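# Flip a stapler's cover open past vertical

## Task

Swing the stapler's cover open until it is well beyond vertical, with the stapler left open and resting flat on the table; then release it and pull the grippers away.

## Robot and tools

Robot: two arms, left_arm and right_arm, each ending in a two-finger gripper. All positions and orientations share one scene frame. Its origin is at table-top height, midway between the arms, a little behind the table's near edge. +z is up, +x points out over the table, and left_arm sits on the +y side. Arm names do not match image left and right. Measured bases: left_arm at (+0.002, +0.303, -0.013) m and right_arm at (-0.004, -0.340, -0.005) m, both nearly unrotated. On each gripper the fingers point along its own +z axis and spread along its y axis. end_effector_position is the spot between the finger pads, about 1 cm back from the tips.

Row format, used by every moving command: one flat list of 16 numbers covering both arms, even if only one arm moves. The first 8 are left_arm: x, y, z in metres, then the quaternion qw, qx, qy, qz (w first), then the opening. The last 8 are the same fields for right_arm. x, y, z and the quaternion are an absolute pose for that gripper in the scene frame, not an offset. Opening runs from -1 (closed) to +1 (fully open, 0.093 m). To keep an arm still, repeat its last reported position and quaternion plus its intended opening in every row. To hold an orientation steady, keep sending the same quaternion rather than copying the drifting reported one.

execute_actions(actions, cameras): actions is a list holding one item or nothing. An empty list only reports the state. {"rows": [...], "steps": n} plays up to 15 rows, one per 1/30 s step. The last row repeats if there are fewer rows than steps, and steps defaults to 15. Each target must lie within 0.6 m of that arm's last reported position along each of its gripper's axes, or the whole call is rejected and nothing moves. {"steps": n} alone (n up to 300) is a wait. The result is read 6 steps before the action ends, so an action needs at least 6 steps. Images come back only if cameras names them or actions is empty.

move(target, speed, blend, blocking, cameras): drives the grippers in straight lines to one 16-number row, or through a list of up to 15 rows. The 0.6 m rule does not apply. speed is m/s, 0.002 to 2.9, default 0.25; rotation is capped at twice that in rad/s. blend (metres) rounds corners between listed targets. The default 0 stops at each one. Each move lasts at least 0.5 s and at most 10 s. Motion does not avoid obstacles or the other arm. Faster moves lag and stray more and hit harder. Aiming further past a contact presses harder. Opening changes on a later target take effect only once everything is at rest there. Do not route a path near an arm's own base; go around it. blocking=false returns about 0.5 s after the start while the motion continues. The result adds a move: line. done means within 10 mm and 2 degrees. off_target, moving, held and fault are other endings. limits=paced means the pose was clipped; limits=held means steps were withheld. Neither done nor off_target reveals contact.

wait(seconds 0 to 10) lets time pass without new commands and returns early if a running move ends. stop() brakes a running move; the fingers keep moving. zoom_image(camera, region [x0,y0,x1,y1] pixels, at most 504 by 504) enlarges part of a camera's newest image. finished_scene(scene) ends the current scene irreversibly, taking that scene's number; call it only after the stapler is open, the grippers have let go and they are clear.

Cameras: cam_head_left, cam_head_right, cam_high, cam_low (fixed, from a beam behind the arms, all 672x504), plus cam_left_wrist and cam_right_wrist on the hands. Calibration can be off by a few mm or degrees.

Result lines: each arm's end_effector_position, end_effector_quat_wxyz, Hand target (what the controller is steering toward), and grip_measured on the -1 to +1 scale. Joint positions list waist, shoulder, elbow, wrist pitch, wrist yaw, wrist roll and finally the finger opening in metres. Joint torques follow the same order and include gravity. Joint velocities 'within noise' means the arm is still. A MOTOR HOT line means a motor is at 75 °C. An OVER-TEMPERATURE FAULT folds that arm away for good. Avoid long stretched reaches, heavy holds and pushing against unreachable poses.

Behaviour to expect: reported poses can be off by a few centimetres, more at full reach. Gravity and friction leave grippers low, short or tilted, so check after each motion and correct. The commanded orientation is clipped to 40 degrees from the current one per step. Grip: pads meet near -0.94. Each millimetre of object width adds about 0.0208 to the reading. To release, send a value well above the object's width reading.

Avoid: knocking the stapler off the table or leaving it off the table; dropping it or releasing it while it moves; slamming or pushing hard against the table, the bar, plate and rail behind the arms, or the other arm; the two grippers or their wrist cameras meeting; loading the camera cables; any arm fault stop. Loose objects may get small random nudges.

Each tool is called after ">>>" as name(argument=value, ...), one argument or row to a line, values as JSON.

## Session

>>> execute_actions(
  actions=[],
  cameras=["all"],
)

Scene clock: 0.00 s of 4900.00 s.
left_arm: end_effector_position=(+0.3615, +0.2983, +0.1094) grip_measured=+1.000 end_effector_quat_wxyz=(+0.664, -0.061, +0.744, +0.045) | right_arm: end_effector_position=(+0.3424, -0.4087, +0.1117) grip_measured=+1.000 end_effector_quat_wxyz=(+0.657, +0.153, +0.730, -0.111)
Joint positions: left_arm=[-0.095 1.553 0.185 1.24 -0.293 -0.056 0.093] | right_arm=[-0.003 1.625 0.167 1.308 0.335 0.072 0.093]
Joint velocities: within noise
Joint torques (N m): no reading
Heat: left arm: 30 °C; right arm: 31 °C.
Hand target: left_arm +0.3625, +0.2984, +0.1109; +0.665, -0.062, +0.743, +0.045 | right_arm +0.3451, -0.4086, +0.1186; +0.665, +0.153, +0.722, -0.109

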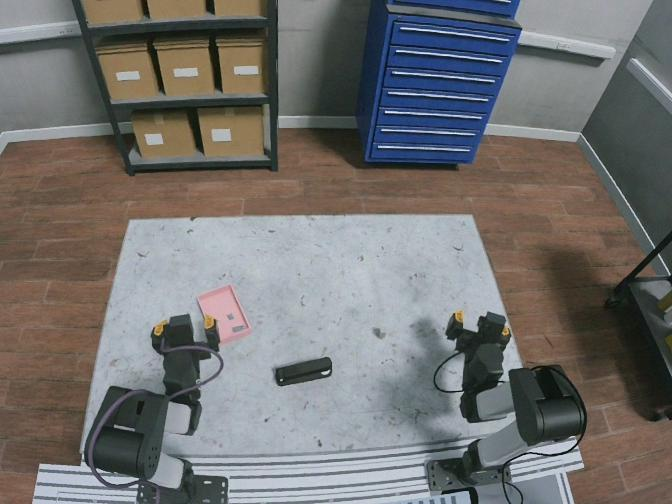

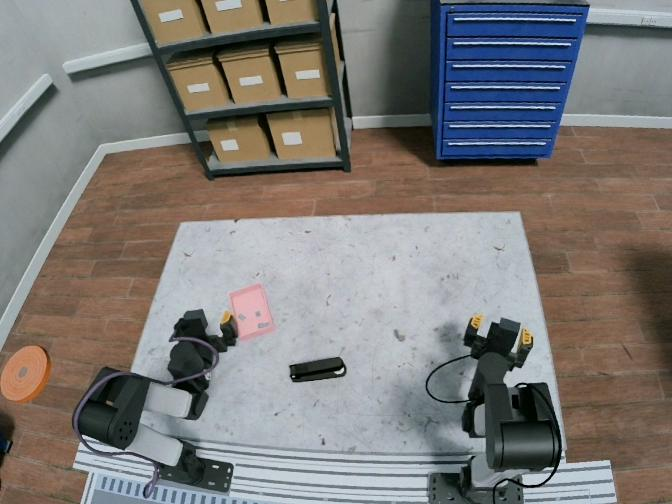

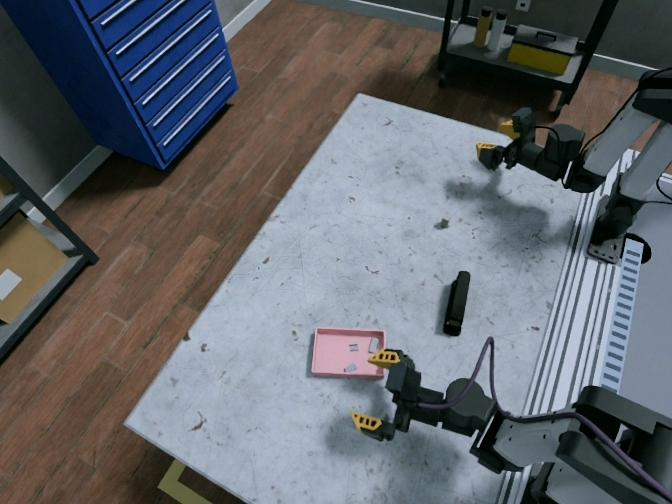

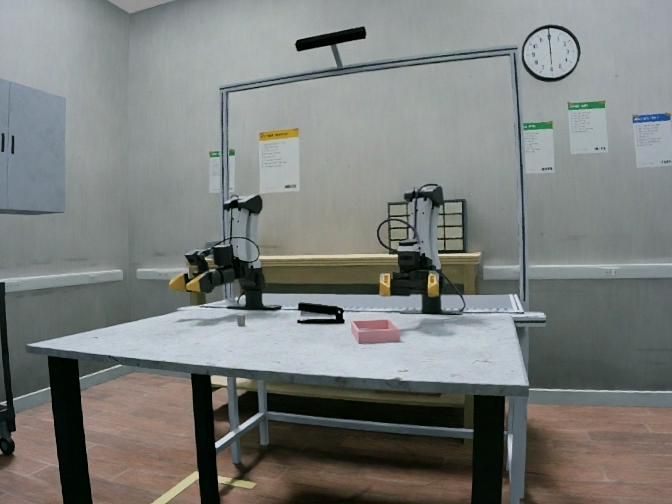

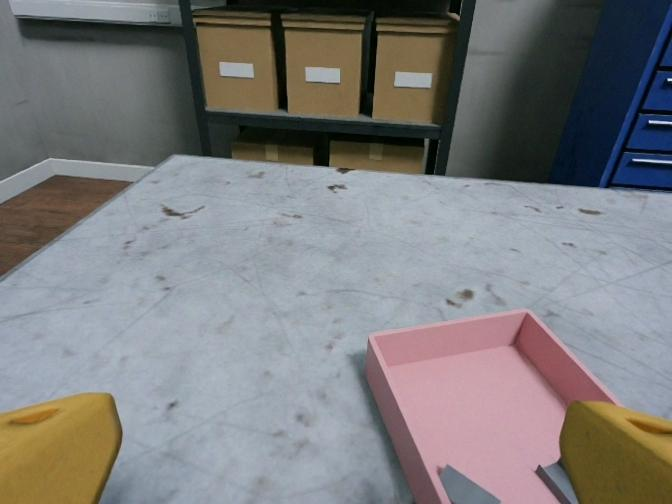

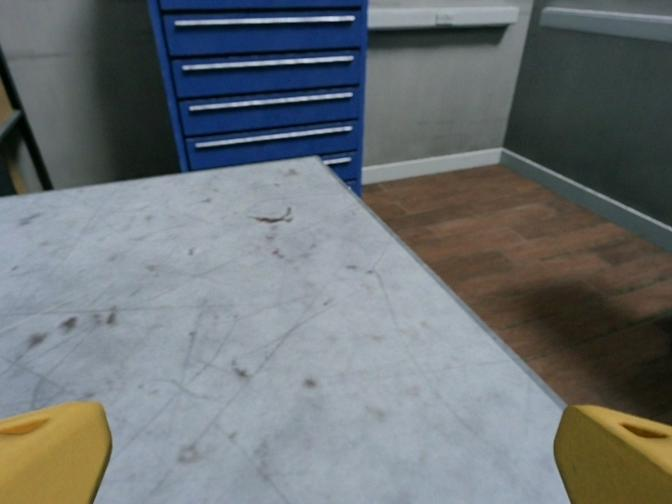

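>>> zoom_image(
  camera="cam_head_right",
  region=[270, 340, 366, 400],
)

>>> zoom_image(
  camera="cam_low",
  region=[280, 290, 360, 340],
)

>>> zoom_image(
  camera="cam_high",
  region=[420, 260, 500, 345],
)

>>> zoom_image(
  camera="cam_head_left",
  region=[256, 340, 352, 400],
)

Scaled by 5.250.

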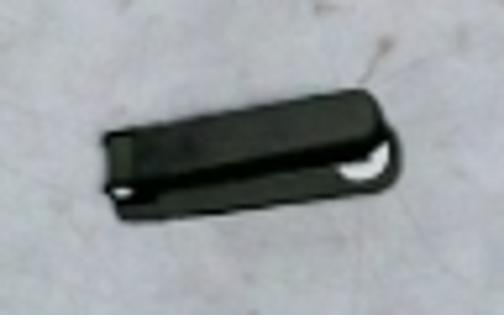

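Scaled by 6.300.

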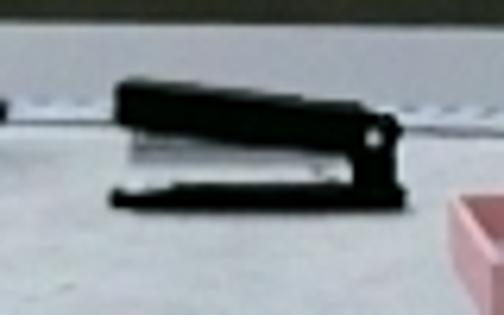

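Scaled by 5.929.

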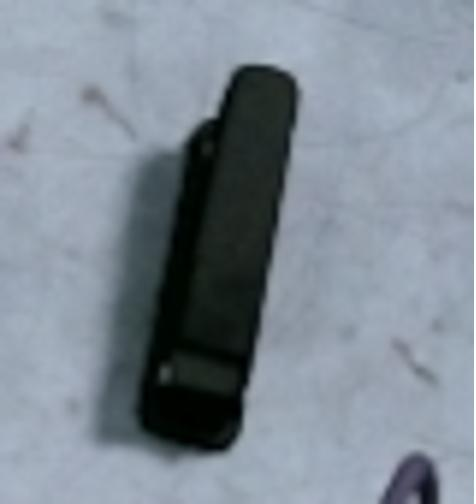

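Scaled by 5.250.

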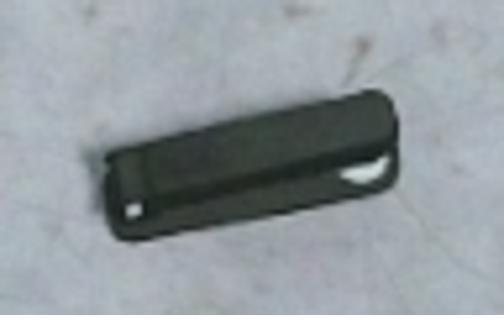

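>>> move(
  target=[0.3615,0.2983,0.1094,0.664,-0.061,0.744,0.045,1, 0.288,-0.155,0.175,0.244,-0.711,0.589,0.295,1],
)

Scene clock: 7.77 s of 4900.00 s.
left_arm: end_effector_position=(+0.3615, +0.2983, +0.1094) grip_measured=+1.000 end_effector_quat_wxyz=(+0.664, -0.061, +0.744, +0.045) | right_arm: end_effector_position=(+0.2840, -0.1557, +0.1748) grip_measured=+1.000 end_effector_quat_wxyz=(-0.247, +0.706, -0.593, -0.298)
Joint positions: left_arm=[-0.095 1.553 0.185 1.24 -0.293 -0.056 0.093] | right_arm=[0.241 1.777 1.495 -1.293 -0.797 -1.524 0.093]
Joint velocities: within noise
Joint torques (N m): left_arm=[0.24 -4.26 5.44 2.53 -0.23 0] | right_arm=[0.2 -5.93 8.38 0.17 -0.4 -0.21]
Heat: left arm: 31 °C; right arm: 33 °C.
Hand target: left_arm +0.3615, +0.2982, +0.1094; +0.664, -0.061, +0.744, +0.045 | right_arm +0.2879, -0.1550, +0.1749; -0.244, +0.711, -0.589, -0.295
Off the commanded pose: left_arm 0.000 m, 0 deg | right_arm 0.004 m, 1 deg.
Kept back: nothing.
move: done
camera_calibration:
cam_right_wrist: T_world_to_cam=[[0.988751, 0.147452, -0.0250751, -0.251213], [0.129085, -0.925947, -0.354907, -0.0776222], [-0.0755497, 0.347678, -0.934565, 0.320172], [0, 0, 0, 1]] pos_world=[0.282595, -0.146149, 0.265374]

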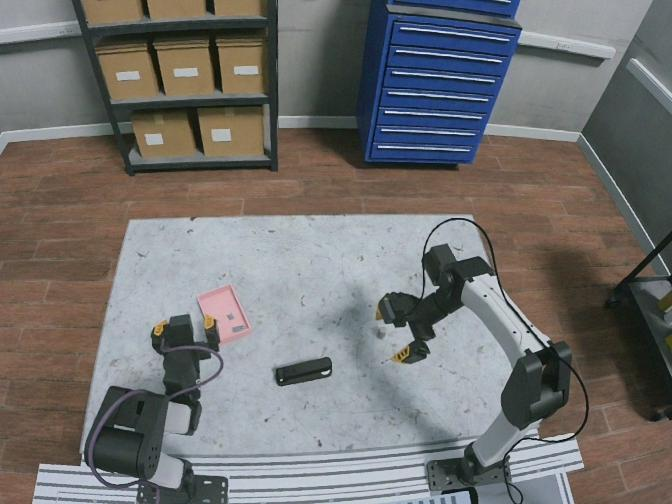

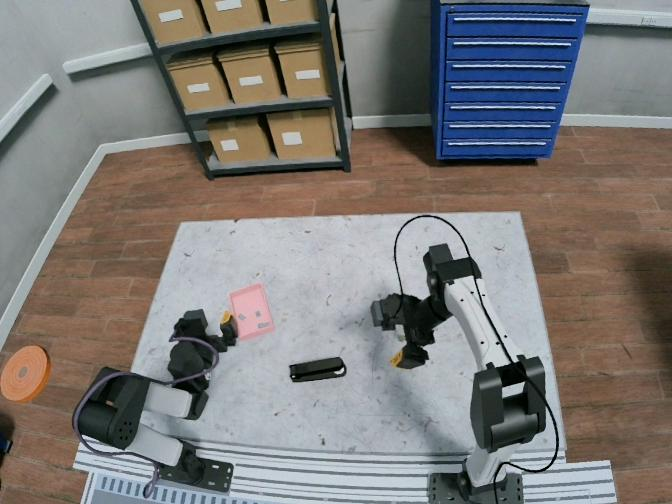

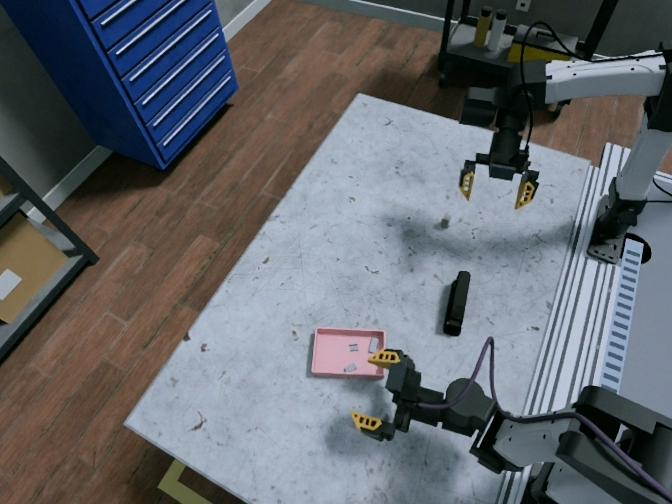

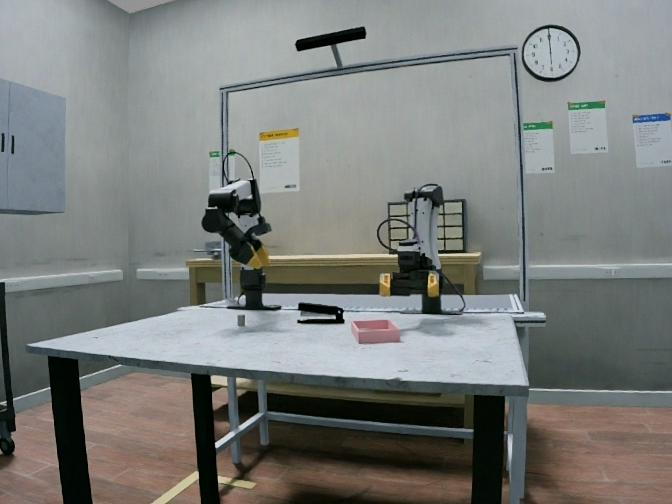

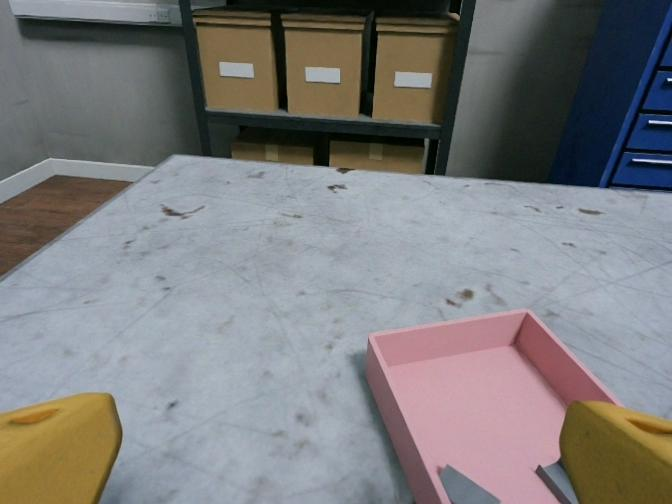

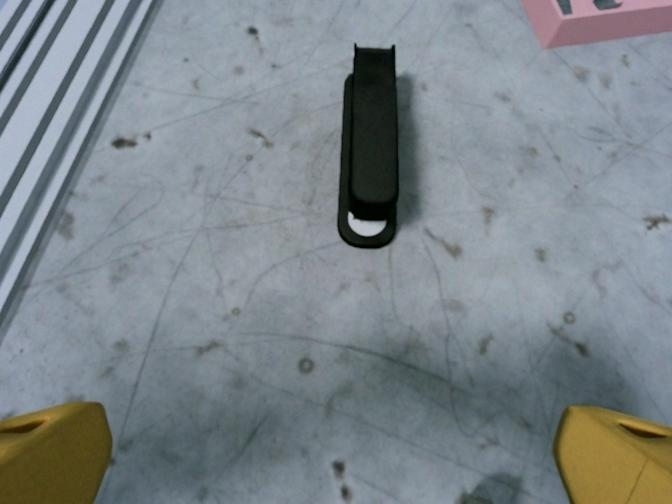

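>>> zoom_image(
  camera="cam_right_wrist",
  region=[270, 20, 470, 270],
)

Scaled by 2.016.

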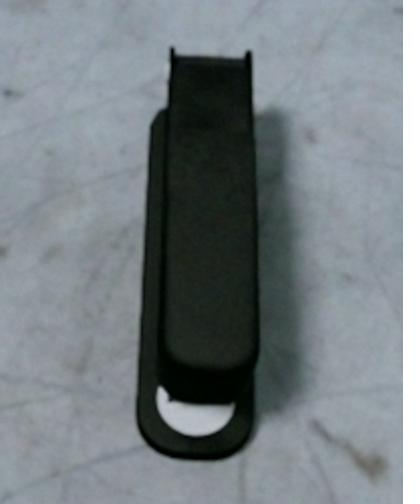

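>>> move(
  target=[0.3615,0.2983,0.1094,0.664,-0.061,0.744,0.045,1, 0.2885,-0.069,0.0795,0.3059,-0.6644,0.5877,0.3458,1],
  speed=0.15,
)

>>> zoom_image(
  camera="cam_head_right",
  region=[270, 320, 420, 420],
)

>>> zoom_image(
  camera="cam_low",
  region=[230, 240, 370, 340],
)

Scene clock: 10.67 s of 4900.00 s.
left_arm: end_effector_position=(+0.3615, +0.2983, +0.1094) grip_measured=+1.000 end_effector_quat_wxyz=(+0.664, -0.061, +0.744, +0.045) | right_arm: end_effector_position=(+0.2877, -0.0736, +0.0791) grip_measured=+1.000 end_effector_quat_wxyz=(-0.298, +0.666, -0.594, -0.339)
Joint positions: left_arm=[-0.095 1.553 0.185 1.24 -0.293 -0.056 0.093] | right_arm=[0.433 1.865 1.115 -0.493 -0.894 -1.111 0.093]
Joint velocities: within noise
Joint torques (N m): left_arm=[0.23 -4.23 5.41 2.53 -0.23 0] | right_arm=[0.42 -7.47 5.82 1.13 -0.73 0.01]
Heat: left arm: 32 °C; right arm: 33 °C.
Hand target: left_arm +0.3615, +0.2982, +0.1094; +0.664, -0.061, +0.744, +0.045 | right_arm +0.2884, -0.0691, +0.0796; -0.305, +0.665, -0.588, -0.346
Off the commanded pose: left_arm 0.000 m, 0 deg | right_arm 0.005 m, 1 deg.
Kept back: nothing.
move: done
camera_calibration:
cam_right_wrist: T_world_to_cam=[[0.995187, 0.0936351, -0.0288962, -0.2749], [0.0680749, -0.87272, -0.483452, -0.00442276], [-0.0704864, 0.479158, -0.874894, 0.205974], [0, 0, 0, 1]] pos_world=[0.288397, -0.0768134, 0.170123]

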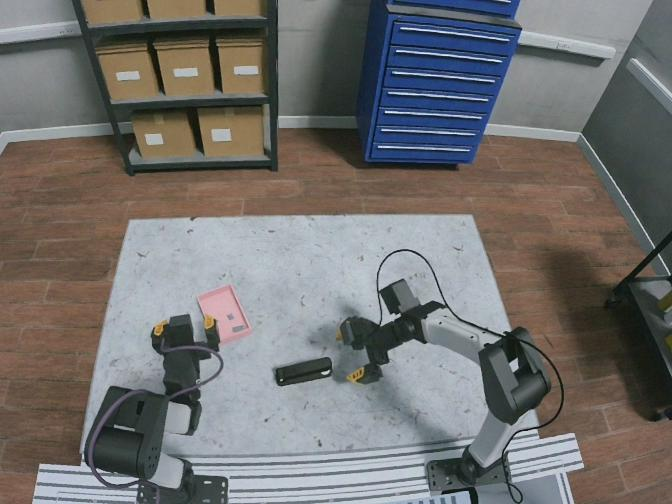

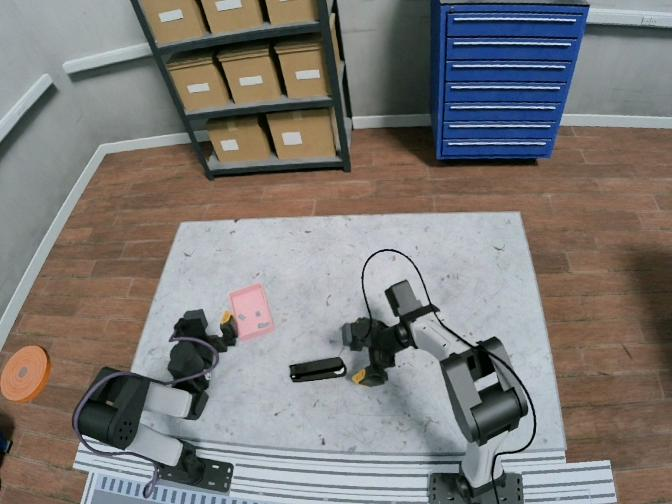

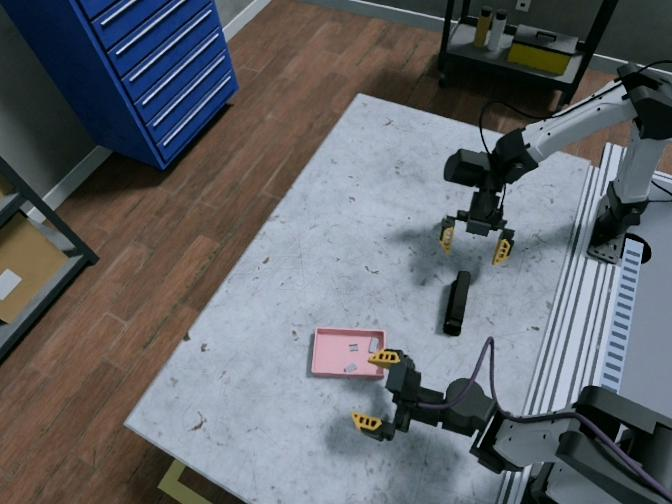

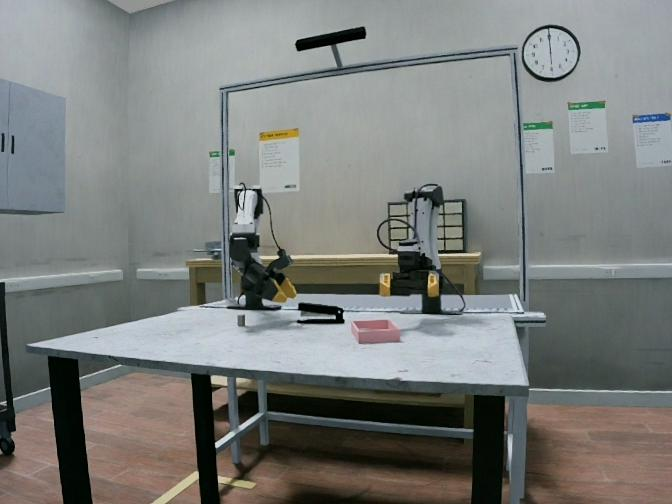

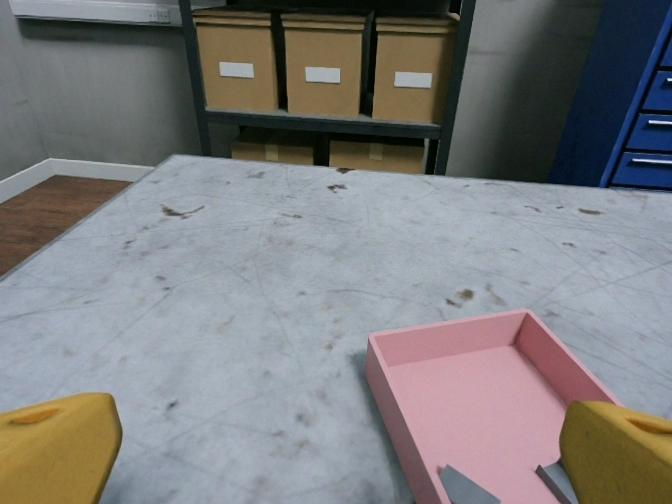

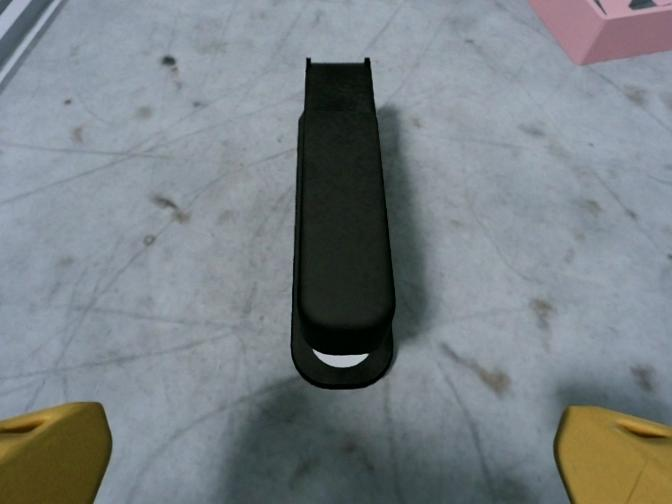

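Scaled by 3.360.

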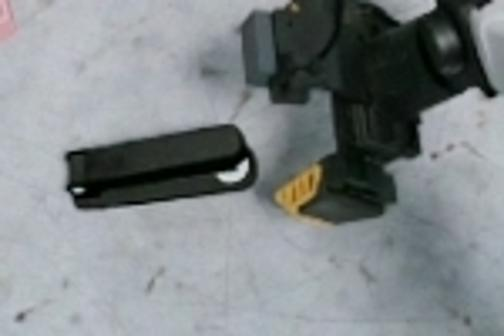

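Scaled by 3.600.

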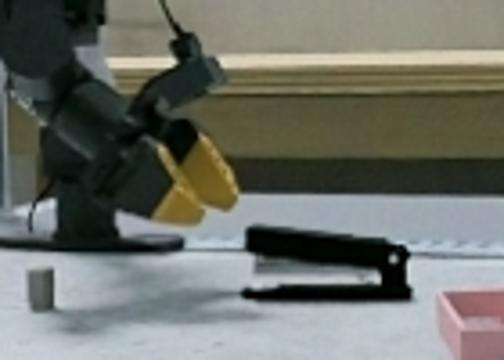

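>>> move(
  target=[0.3615,0.2983,0.1094,0.664,-0.061,0.744,0.045,1, 0.2835,-0.013,0.045,0.3059,-0.6644,0.5877,0.3458,1],
  speed=0.12,
)

>>> zoom_image(
  camera="cam_low",
  region=[250, 260, 370, 340],
)

>>> zoom_image(
  camera="cam_high",
  region=[420, 200, 540, 345],
)

Scene clock: 12.33 s of 4900.00 s.
left_arm: end_effector_position=(+0.3615, +0.2983, +0.1094) grip_measured=+1.000 end_effector_quat_wxyz=(+0.664, -0.061, +0.744, +0.045) | right_arm: end_effector_position=(+0.2808, -0.0141, +0.0517) grip_measured=+1.000 end_effector_quat_wxyz=(-0.304, +0.666, -0.584, -0.350)
Joint positions: left_arm=[-0.095 1.553 0.185 1.24 -0.293 -0.056 0.093] | right_arm=[0.585 1.971 1.094 -0.189 -0.861 -0.897 0.093]
Joint velocities: within noise
Joint torques (N m): left_arm=[0.24 -4.26 5.44 2.54 -0.22 0] | right_arm=[0.16 -7.39 5.41 1.44 -0.39 -0.03]
Heat: left arm: 33 °C; right arm: 33 °C.
Hand target: left_arm +0.3615, +0.2982, +0.1094; +0.664, -0.061, +0.744, +0.045 | right_arm +0.2834, -0.0132, +0.0451; -0.306, +0.665, -0.588, -0.346
Off the commanded pose: left_arm 0.000 m, 0 deg | right_arm 0.007 m, 1 deg.
Kept back: nothing.
move: done
camera_calibration:
cam_right_wrist: T_world_to_cam=[[0.993686, 0.10897, -0.0267123, -0.273842], [0.0804912, -0.858247, -0.506887, 0.0327024], [-0.0781611, 0.501536, -0.861599, 0.154817], [0, 0, 0, 1]] pos_world=[0.281582, -0.019739, 0.142652]

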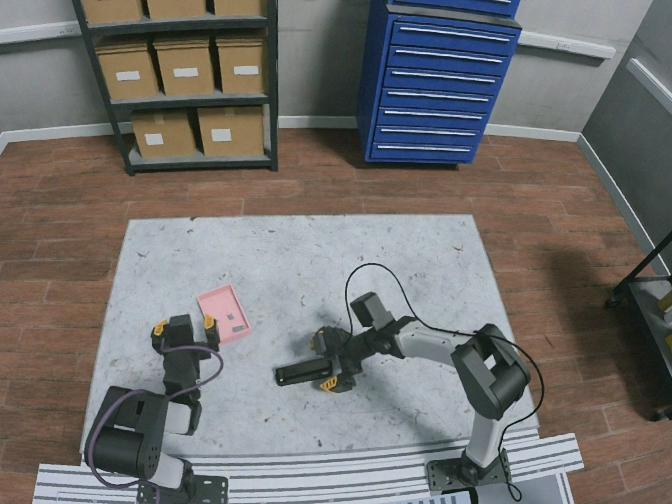

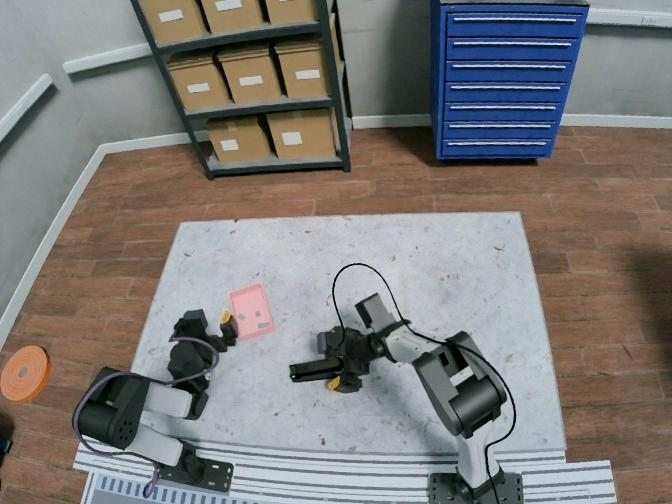

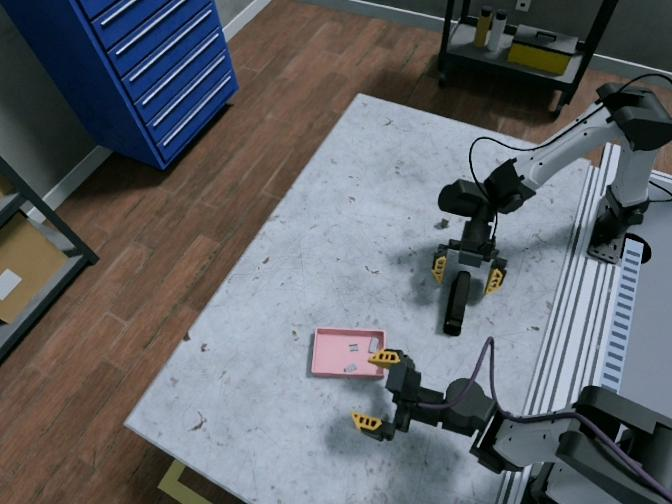

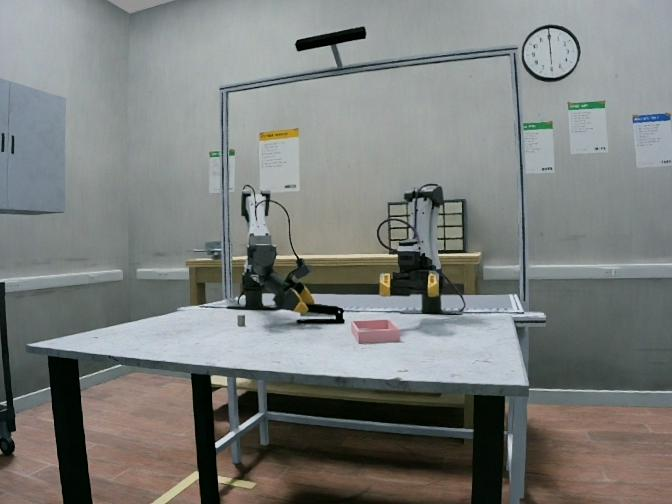

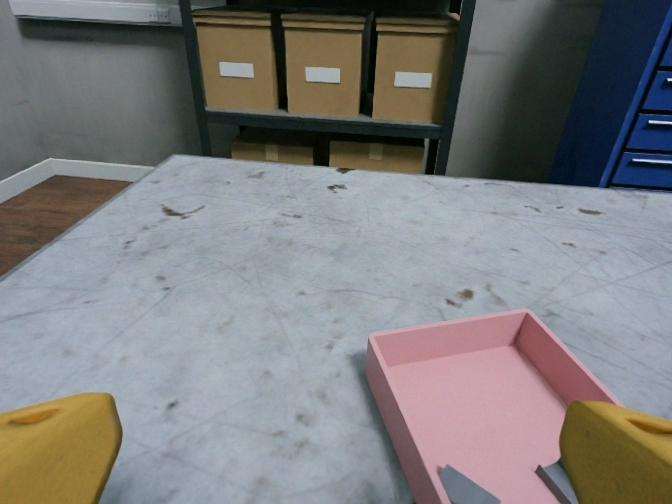

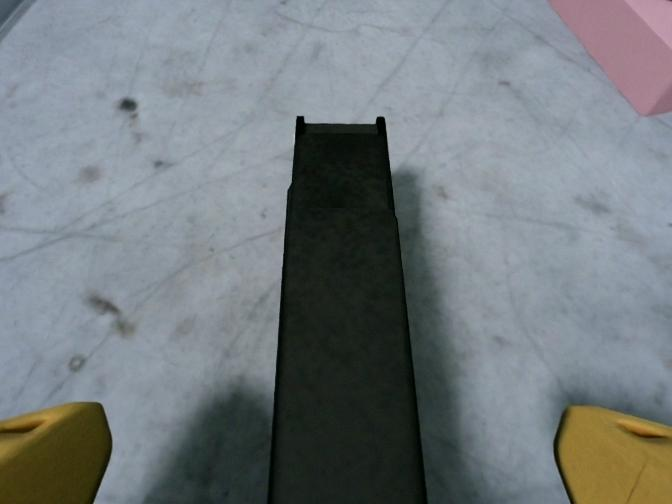

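Scaled by 4.200.

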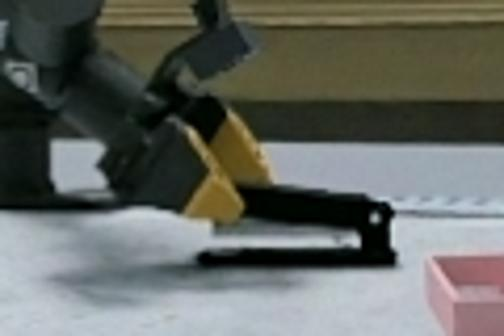

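Scaled by 3.476.

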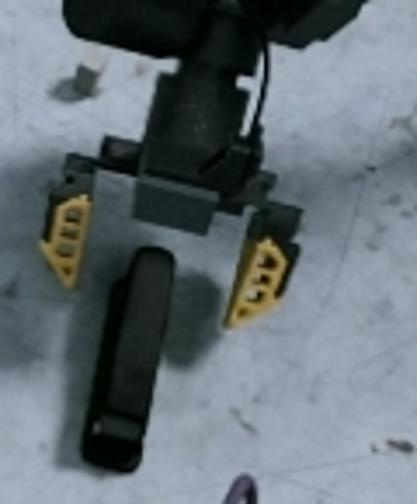

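>>> move(
  target=[
    [0.3615,0.2983,0.1094,0.664,-0.061,0.744,0.045,1, 0.287,-0.013,0.040,0.3059,-0.6644,0.5877,0.3458,1],
    [0.3615,0.2983,0.1094,0.664,-0.061,0.744,0.045,1, 0.287,-0.013,0.040,0.3059,-0.6644,0.5877,0.3458,-0.3],
  ],
  speed=0.1,
)

Scene clock: 13.77 s of 4900.00 s.
left_arm: end_effector_position=(+0.3615, +0.2983, +0.1094) grip_measured=+1.000 end_effector_quat_wxyz=(+0.664, -0.061, +0.744, +0.045) | right_arm: end_effector_position=(+0.2814, -0.0139, +0.0449) grip_measured=-0.298 end_effector_quat_wxyz=(-0.300, +0.665, -0.587, -0.351)
Joint positions: left_arm=[-0.095 1.553 0.185 1.24 -0.293 -0.056 0.093] | right_arm=[0.585 1.99 1.094 -0.178 -0.86 -0.896 0.031]
Joint velocities: within noise
Joint torques (N m): left_arm=[0.24 -4.27 5.42 2.54 -0.23 0] | right_arm=[-0.4 -7.35 6.02 1.43 -0.43 -0.03]
Heat: left arm: 33 °C; right arm: 33 °C.
Hand target: left_arm +0.3615, +0.2982, +0.1094; +0.664, -0.061, +0.744, +0.045 | right_arm +0.2869, -0.0132, +0.0401; -0.306, +0.664, -0.588, -0.346
Off the commanded pose: left_arm 0.000 m, 0 deg | right_arm 0.008 m, 1 deg.
Kept back: nothing.
move: done
camera_calibration:
cam_right_wrist: T_world_to_cam=[[0.993587, 0.107435, -0.0352633, -0.274335], [0.0752331, -0.860925, -0.503139, 0.0305827], [-0.0844136, 0.497259, -0.863486, 0.150696], [0, 0, 0, 1]] pos_world=[0.282996, -0.0191326, 0.135837]

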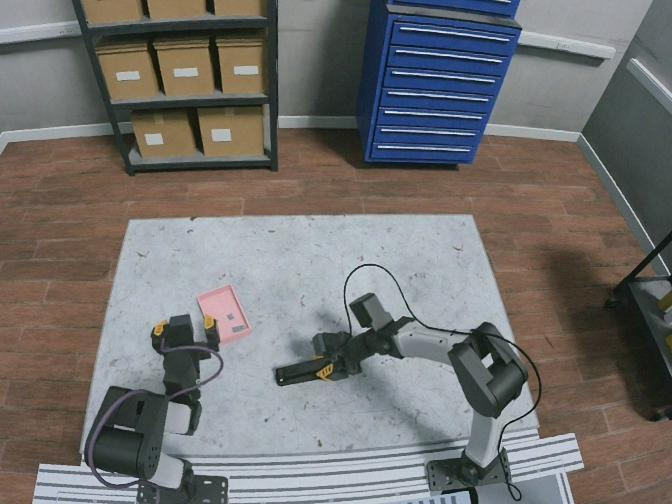

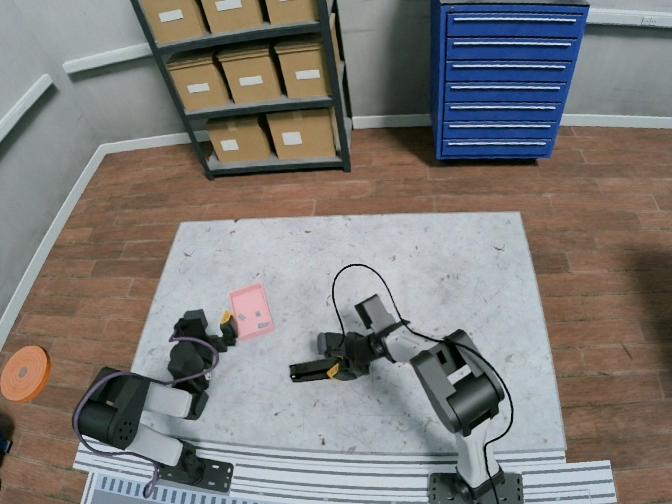

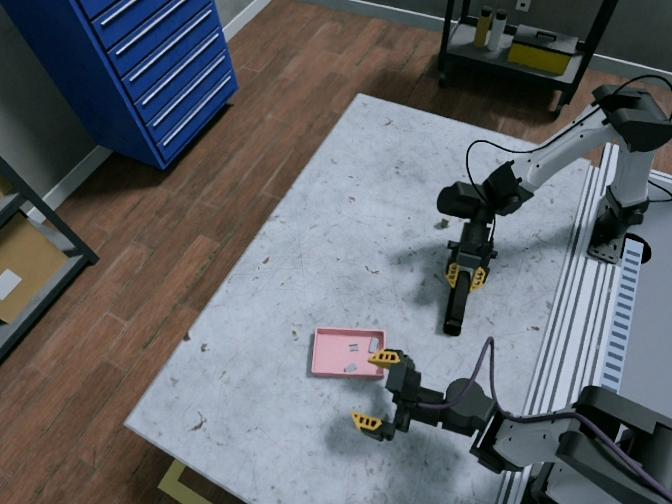

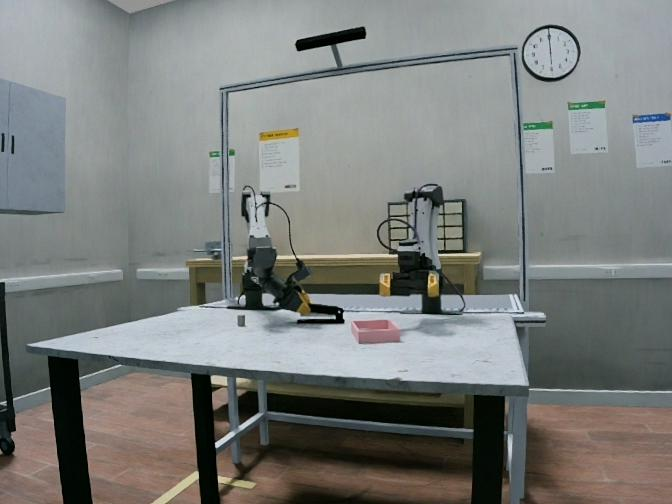

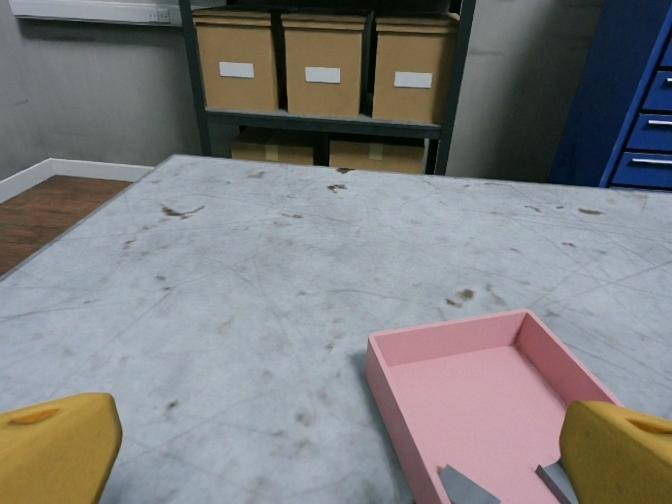

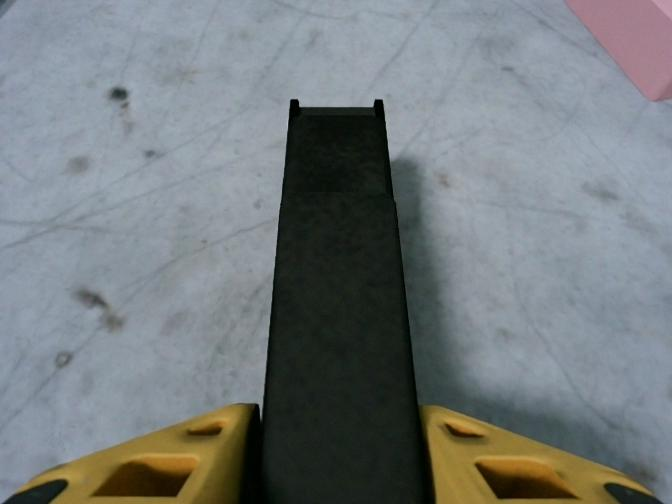

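>>> move(
  target=[
    [0.3615,0.2983,0.1094,0.664,-0.061,0.744,0.045,1, 0.287,-0.013,0.040,0.3059,-0.6644,0.5877,0.3458,-0.68],
    [0.3615,0.2983,0.1094,0.664,-0.061,0.744,0.045,1, 0.2797,-0.0036,0.0749,0.1992,-0.7143,0.6319,0.2252,-0.68],
  ],
  speed=0.1,
)

>>> zoom_image(
  camera="cam_low",
  region=[250, 260, 370, 340],
)

Scene clock: 18.67 s of 4900.00 s.
left_arm: end_effector_position=(+0.3615, +0.2983, +0.1094) grip_measured=+1.000 end_effector_quat_wxyz=(+0.664, -0.061, +0.744, +0.045) | right_arm: end_effector_position=(+0.2788, +0.0016, +0.0711) grip_measured=-0.564 end_effector_quat_wxyz=(-0.209, +0.711, -0.626, -0.245)
Joint positions: left_arm=[-0.095 1.553 0.185 1.24 -0.293 -0.056 0.093] | right_arm=[0.704 1.984 1.392 -0.635 -0.569 -0.914 0.018]
Joint velocities: within noise
Joint torques (N m): left_arm=[0.25 -4.26 5.45 2.54 -0.22 0] | right_arm=[0.06 -10.24 8.13 0.53 0 -0.13]
Heat: left arm: 35 °C; right arm: 33 °C.
Hand target: left_arm +0.3615, +0.2982, +0.1094; +0.664, -0.061, +0.744, +0.045 | right_arm +0.2796, -0.0037, +0.0750; -0.200, +0.714, -0.632, -0.226
Off the commanded pose: left_arm 0.000 m, 0 deg | right_arm 0.007 m, 3 deg.
Kept back: nothing.
move: off_target (right_arm)
camera_calibration:
cam_right_wrist: T_world_to_cam=[[0.994637, 0.100264, -0.0253881, -0.27348], [0.0922496, -0.970993, -0.220595, 0.0326403], [-0.0467694, 0.21707, -0.975035, 0.163211], [0, 0, 0, 1]] pos_world=[0.276636, 0.0236855, 0.159393]

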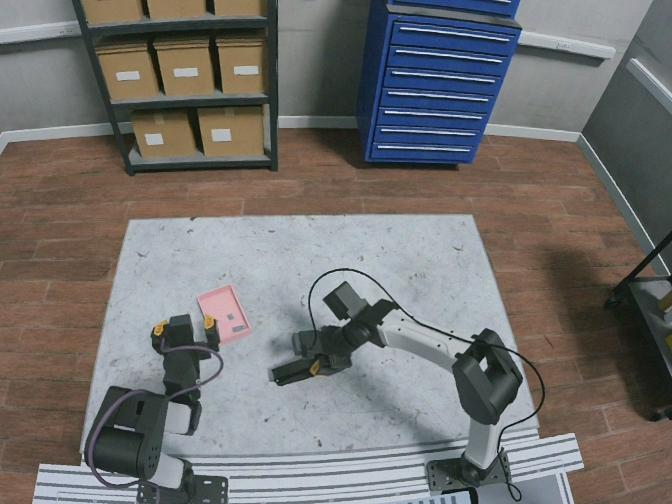

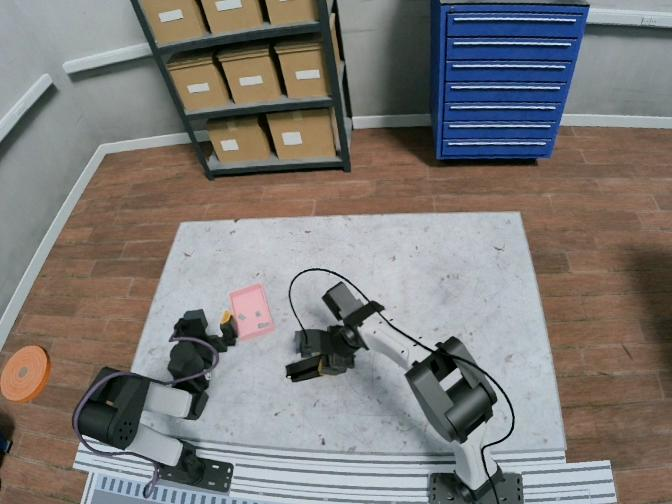

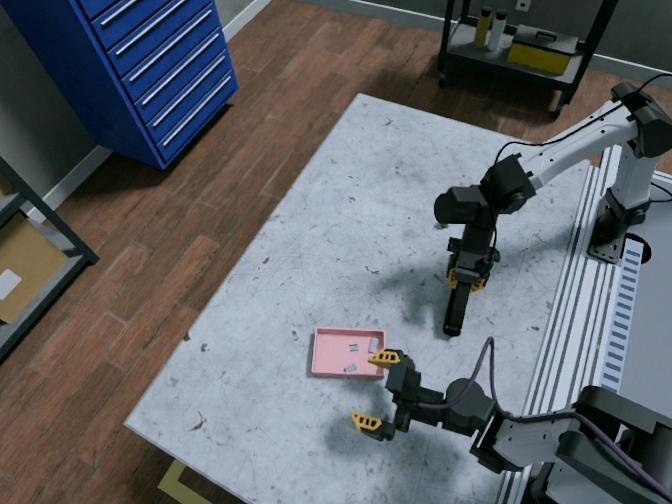

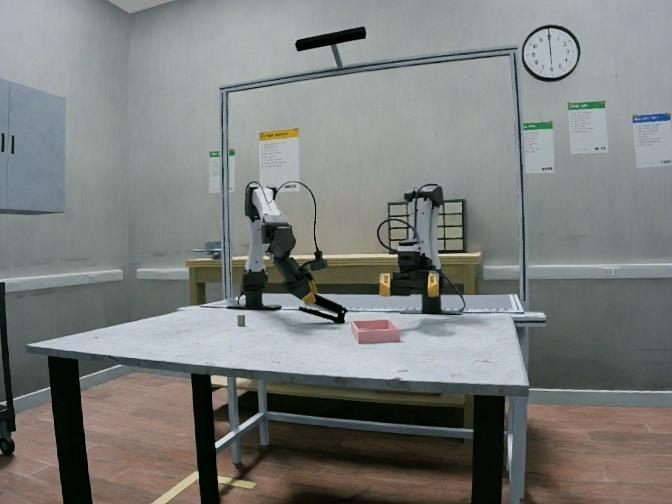

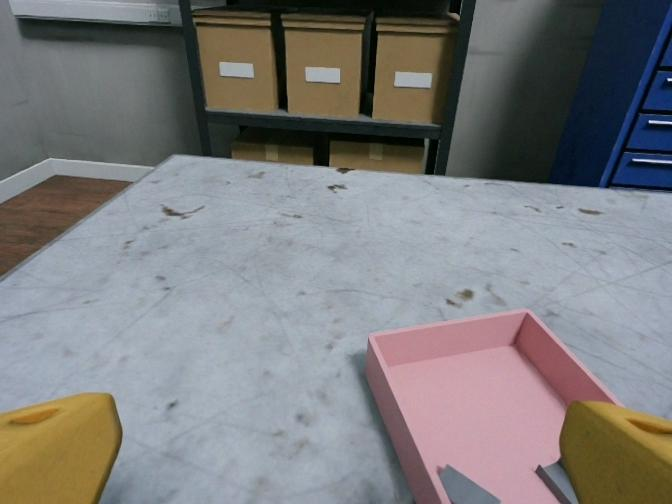

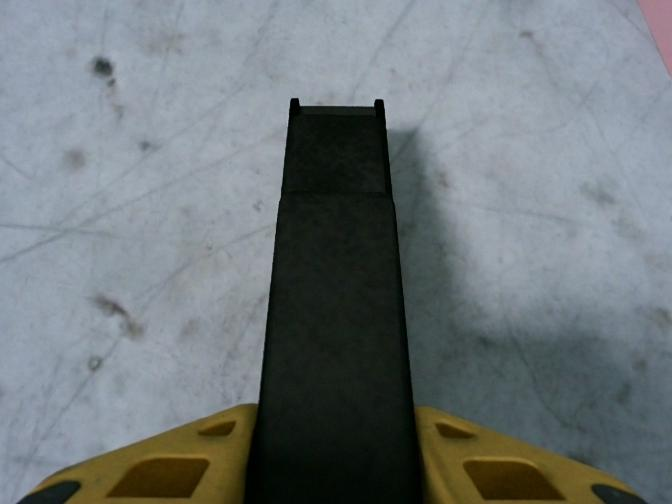

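Scaled by 4.200.

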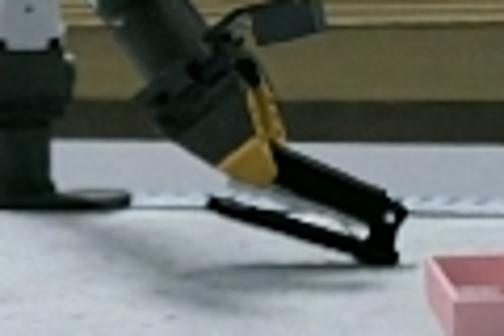

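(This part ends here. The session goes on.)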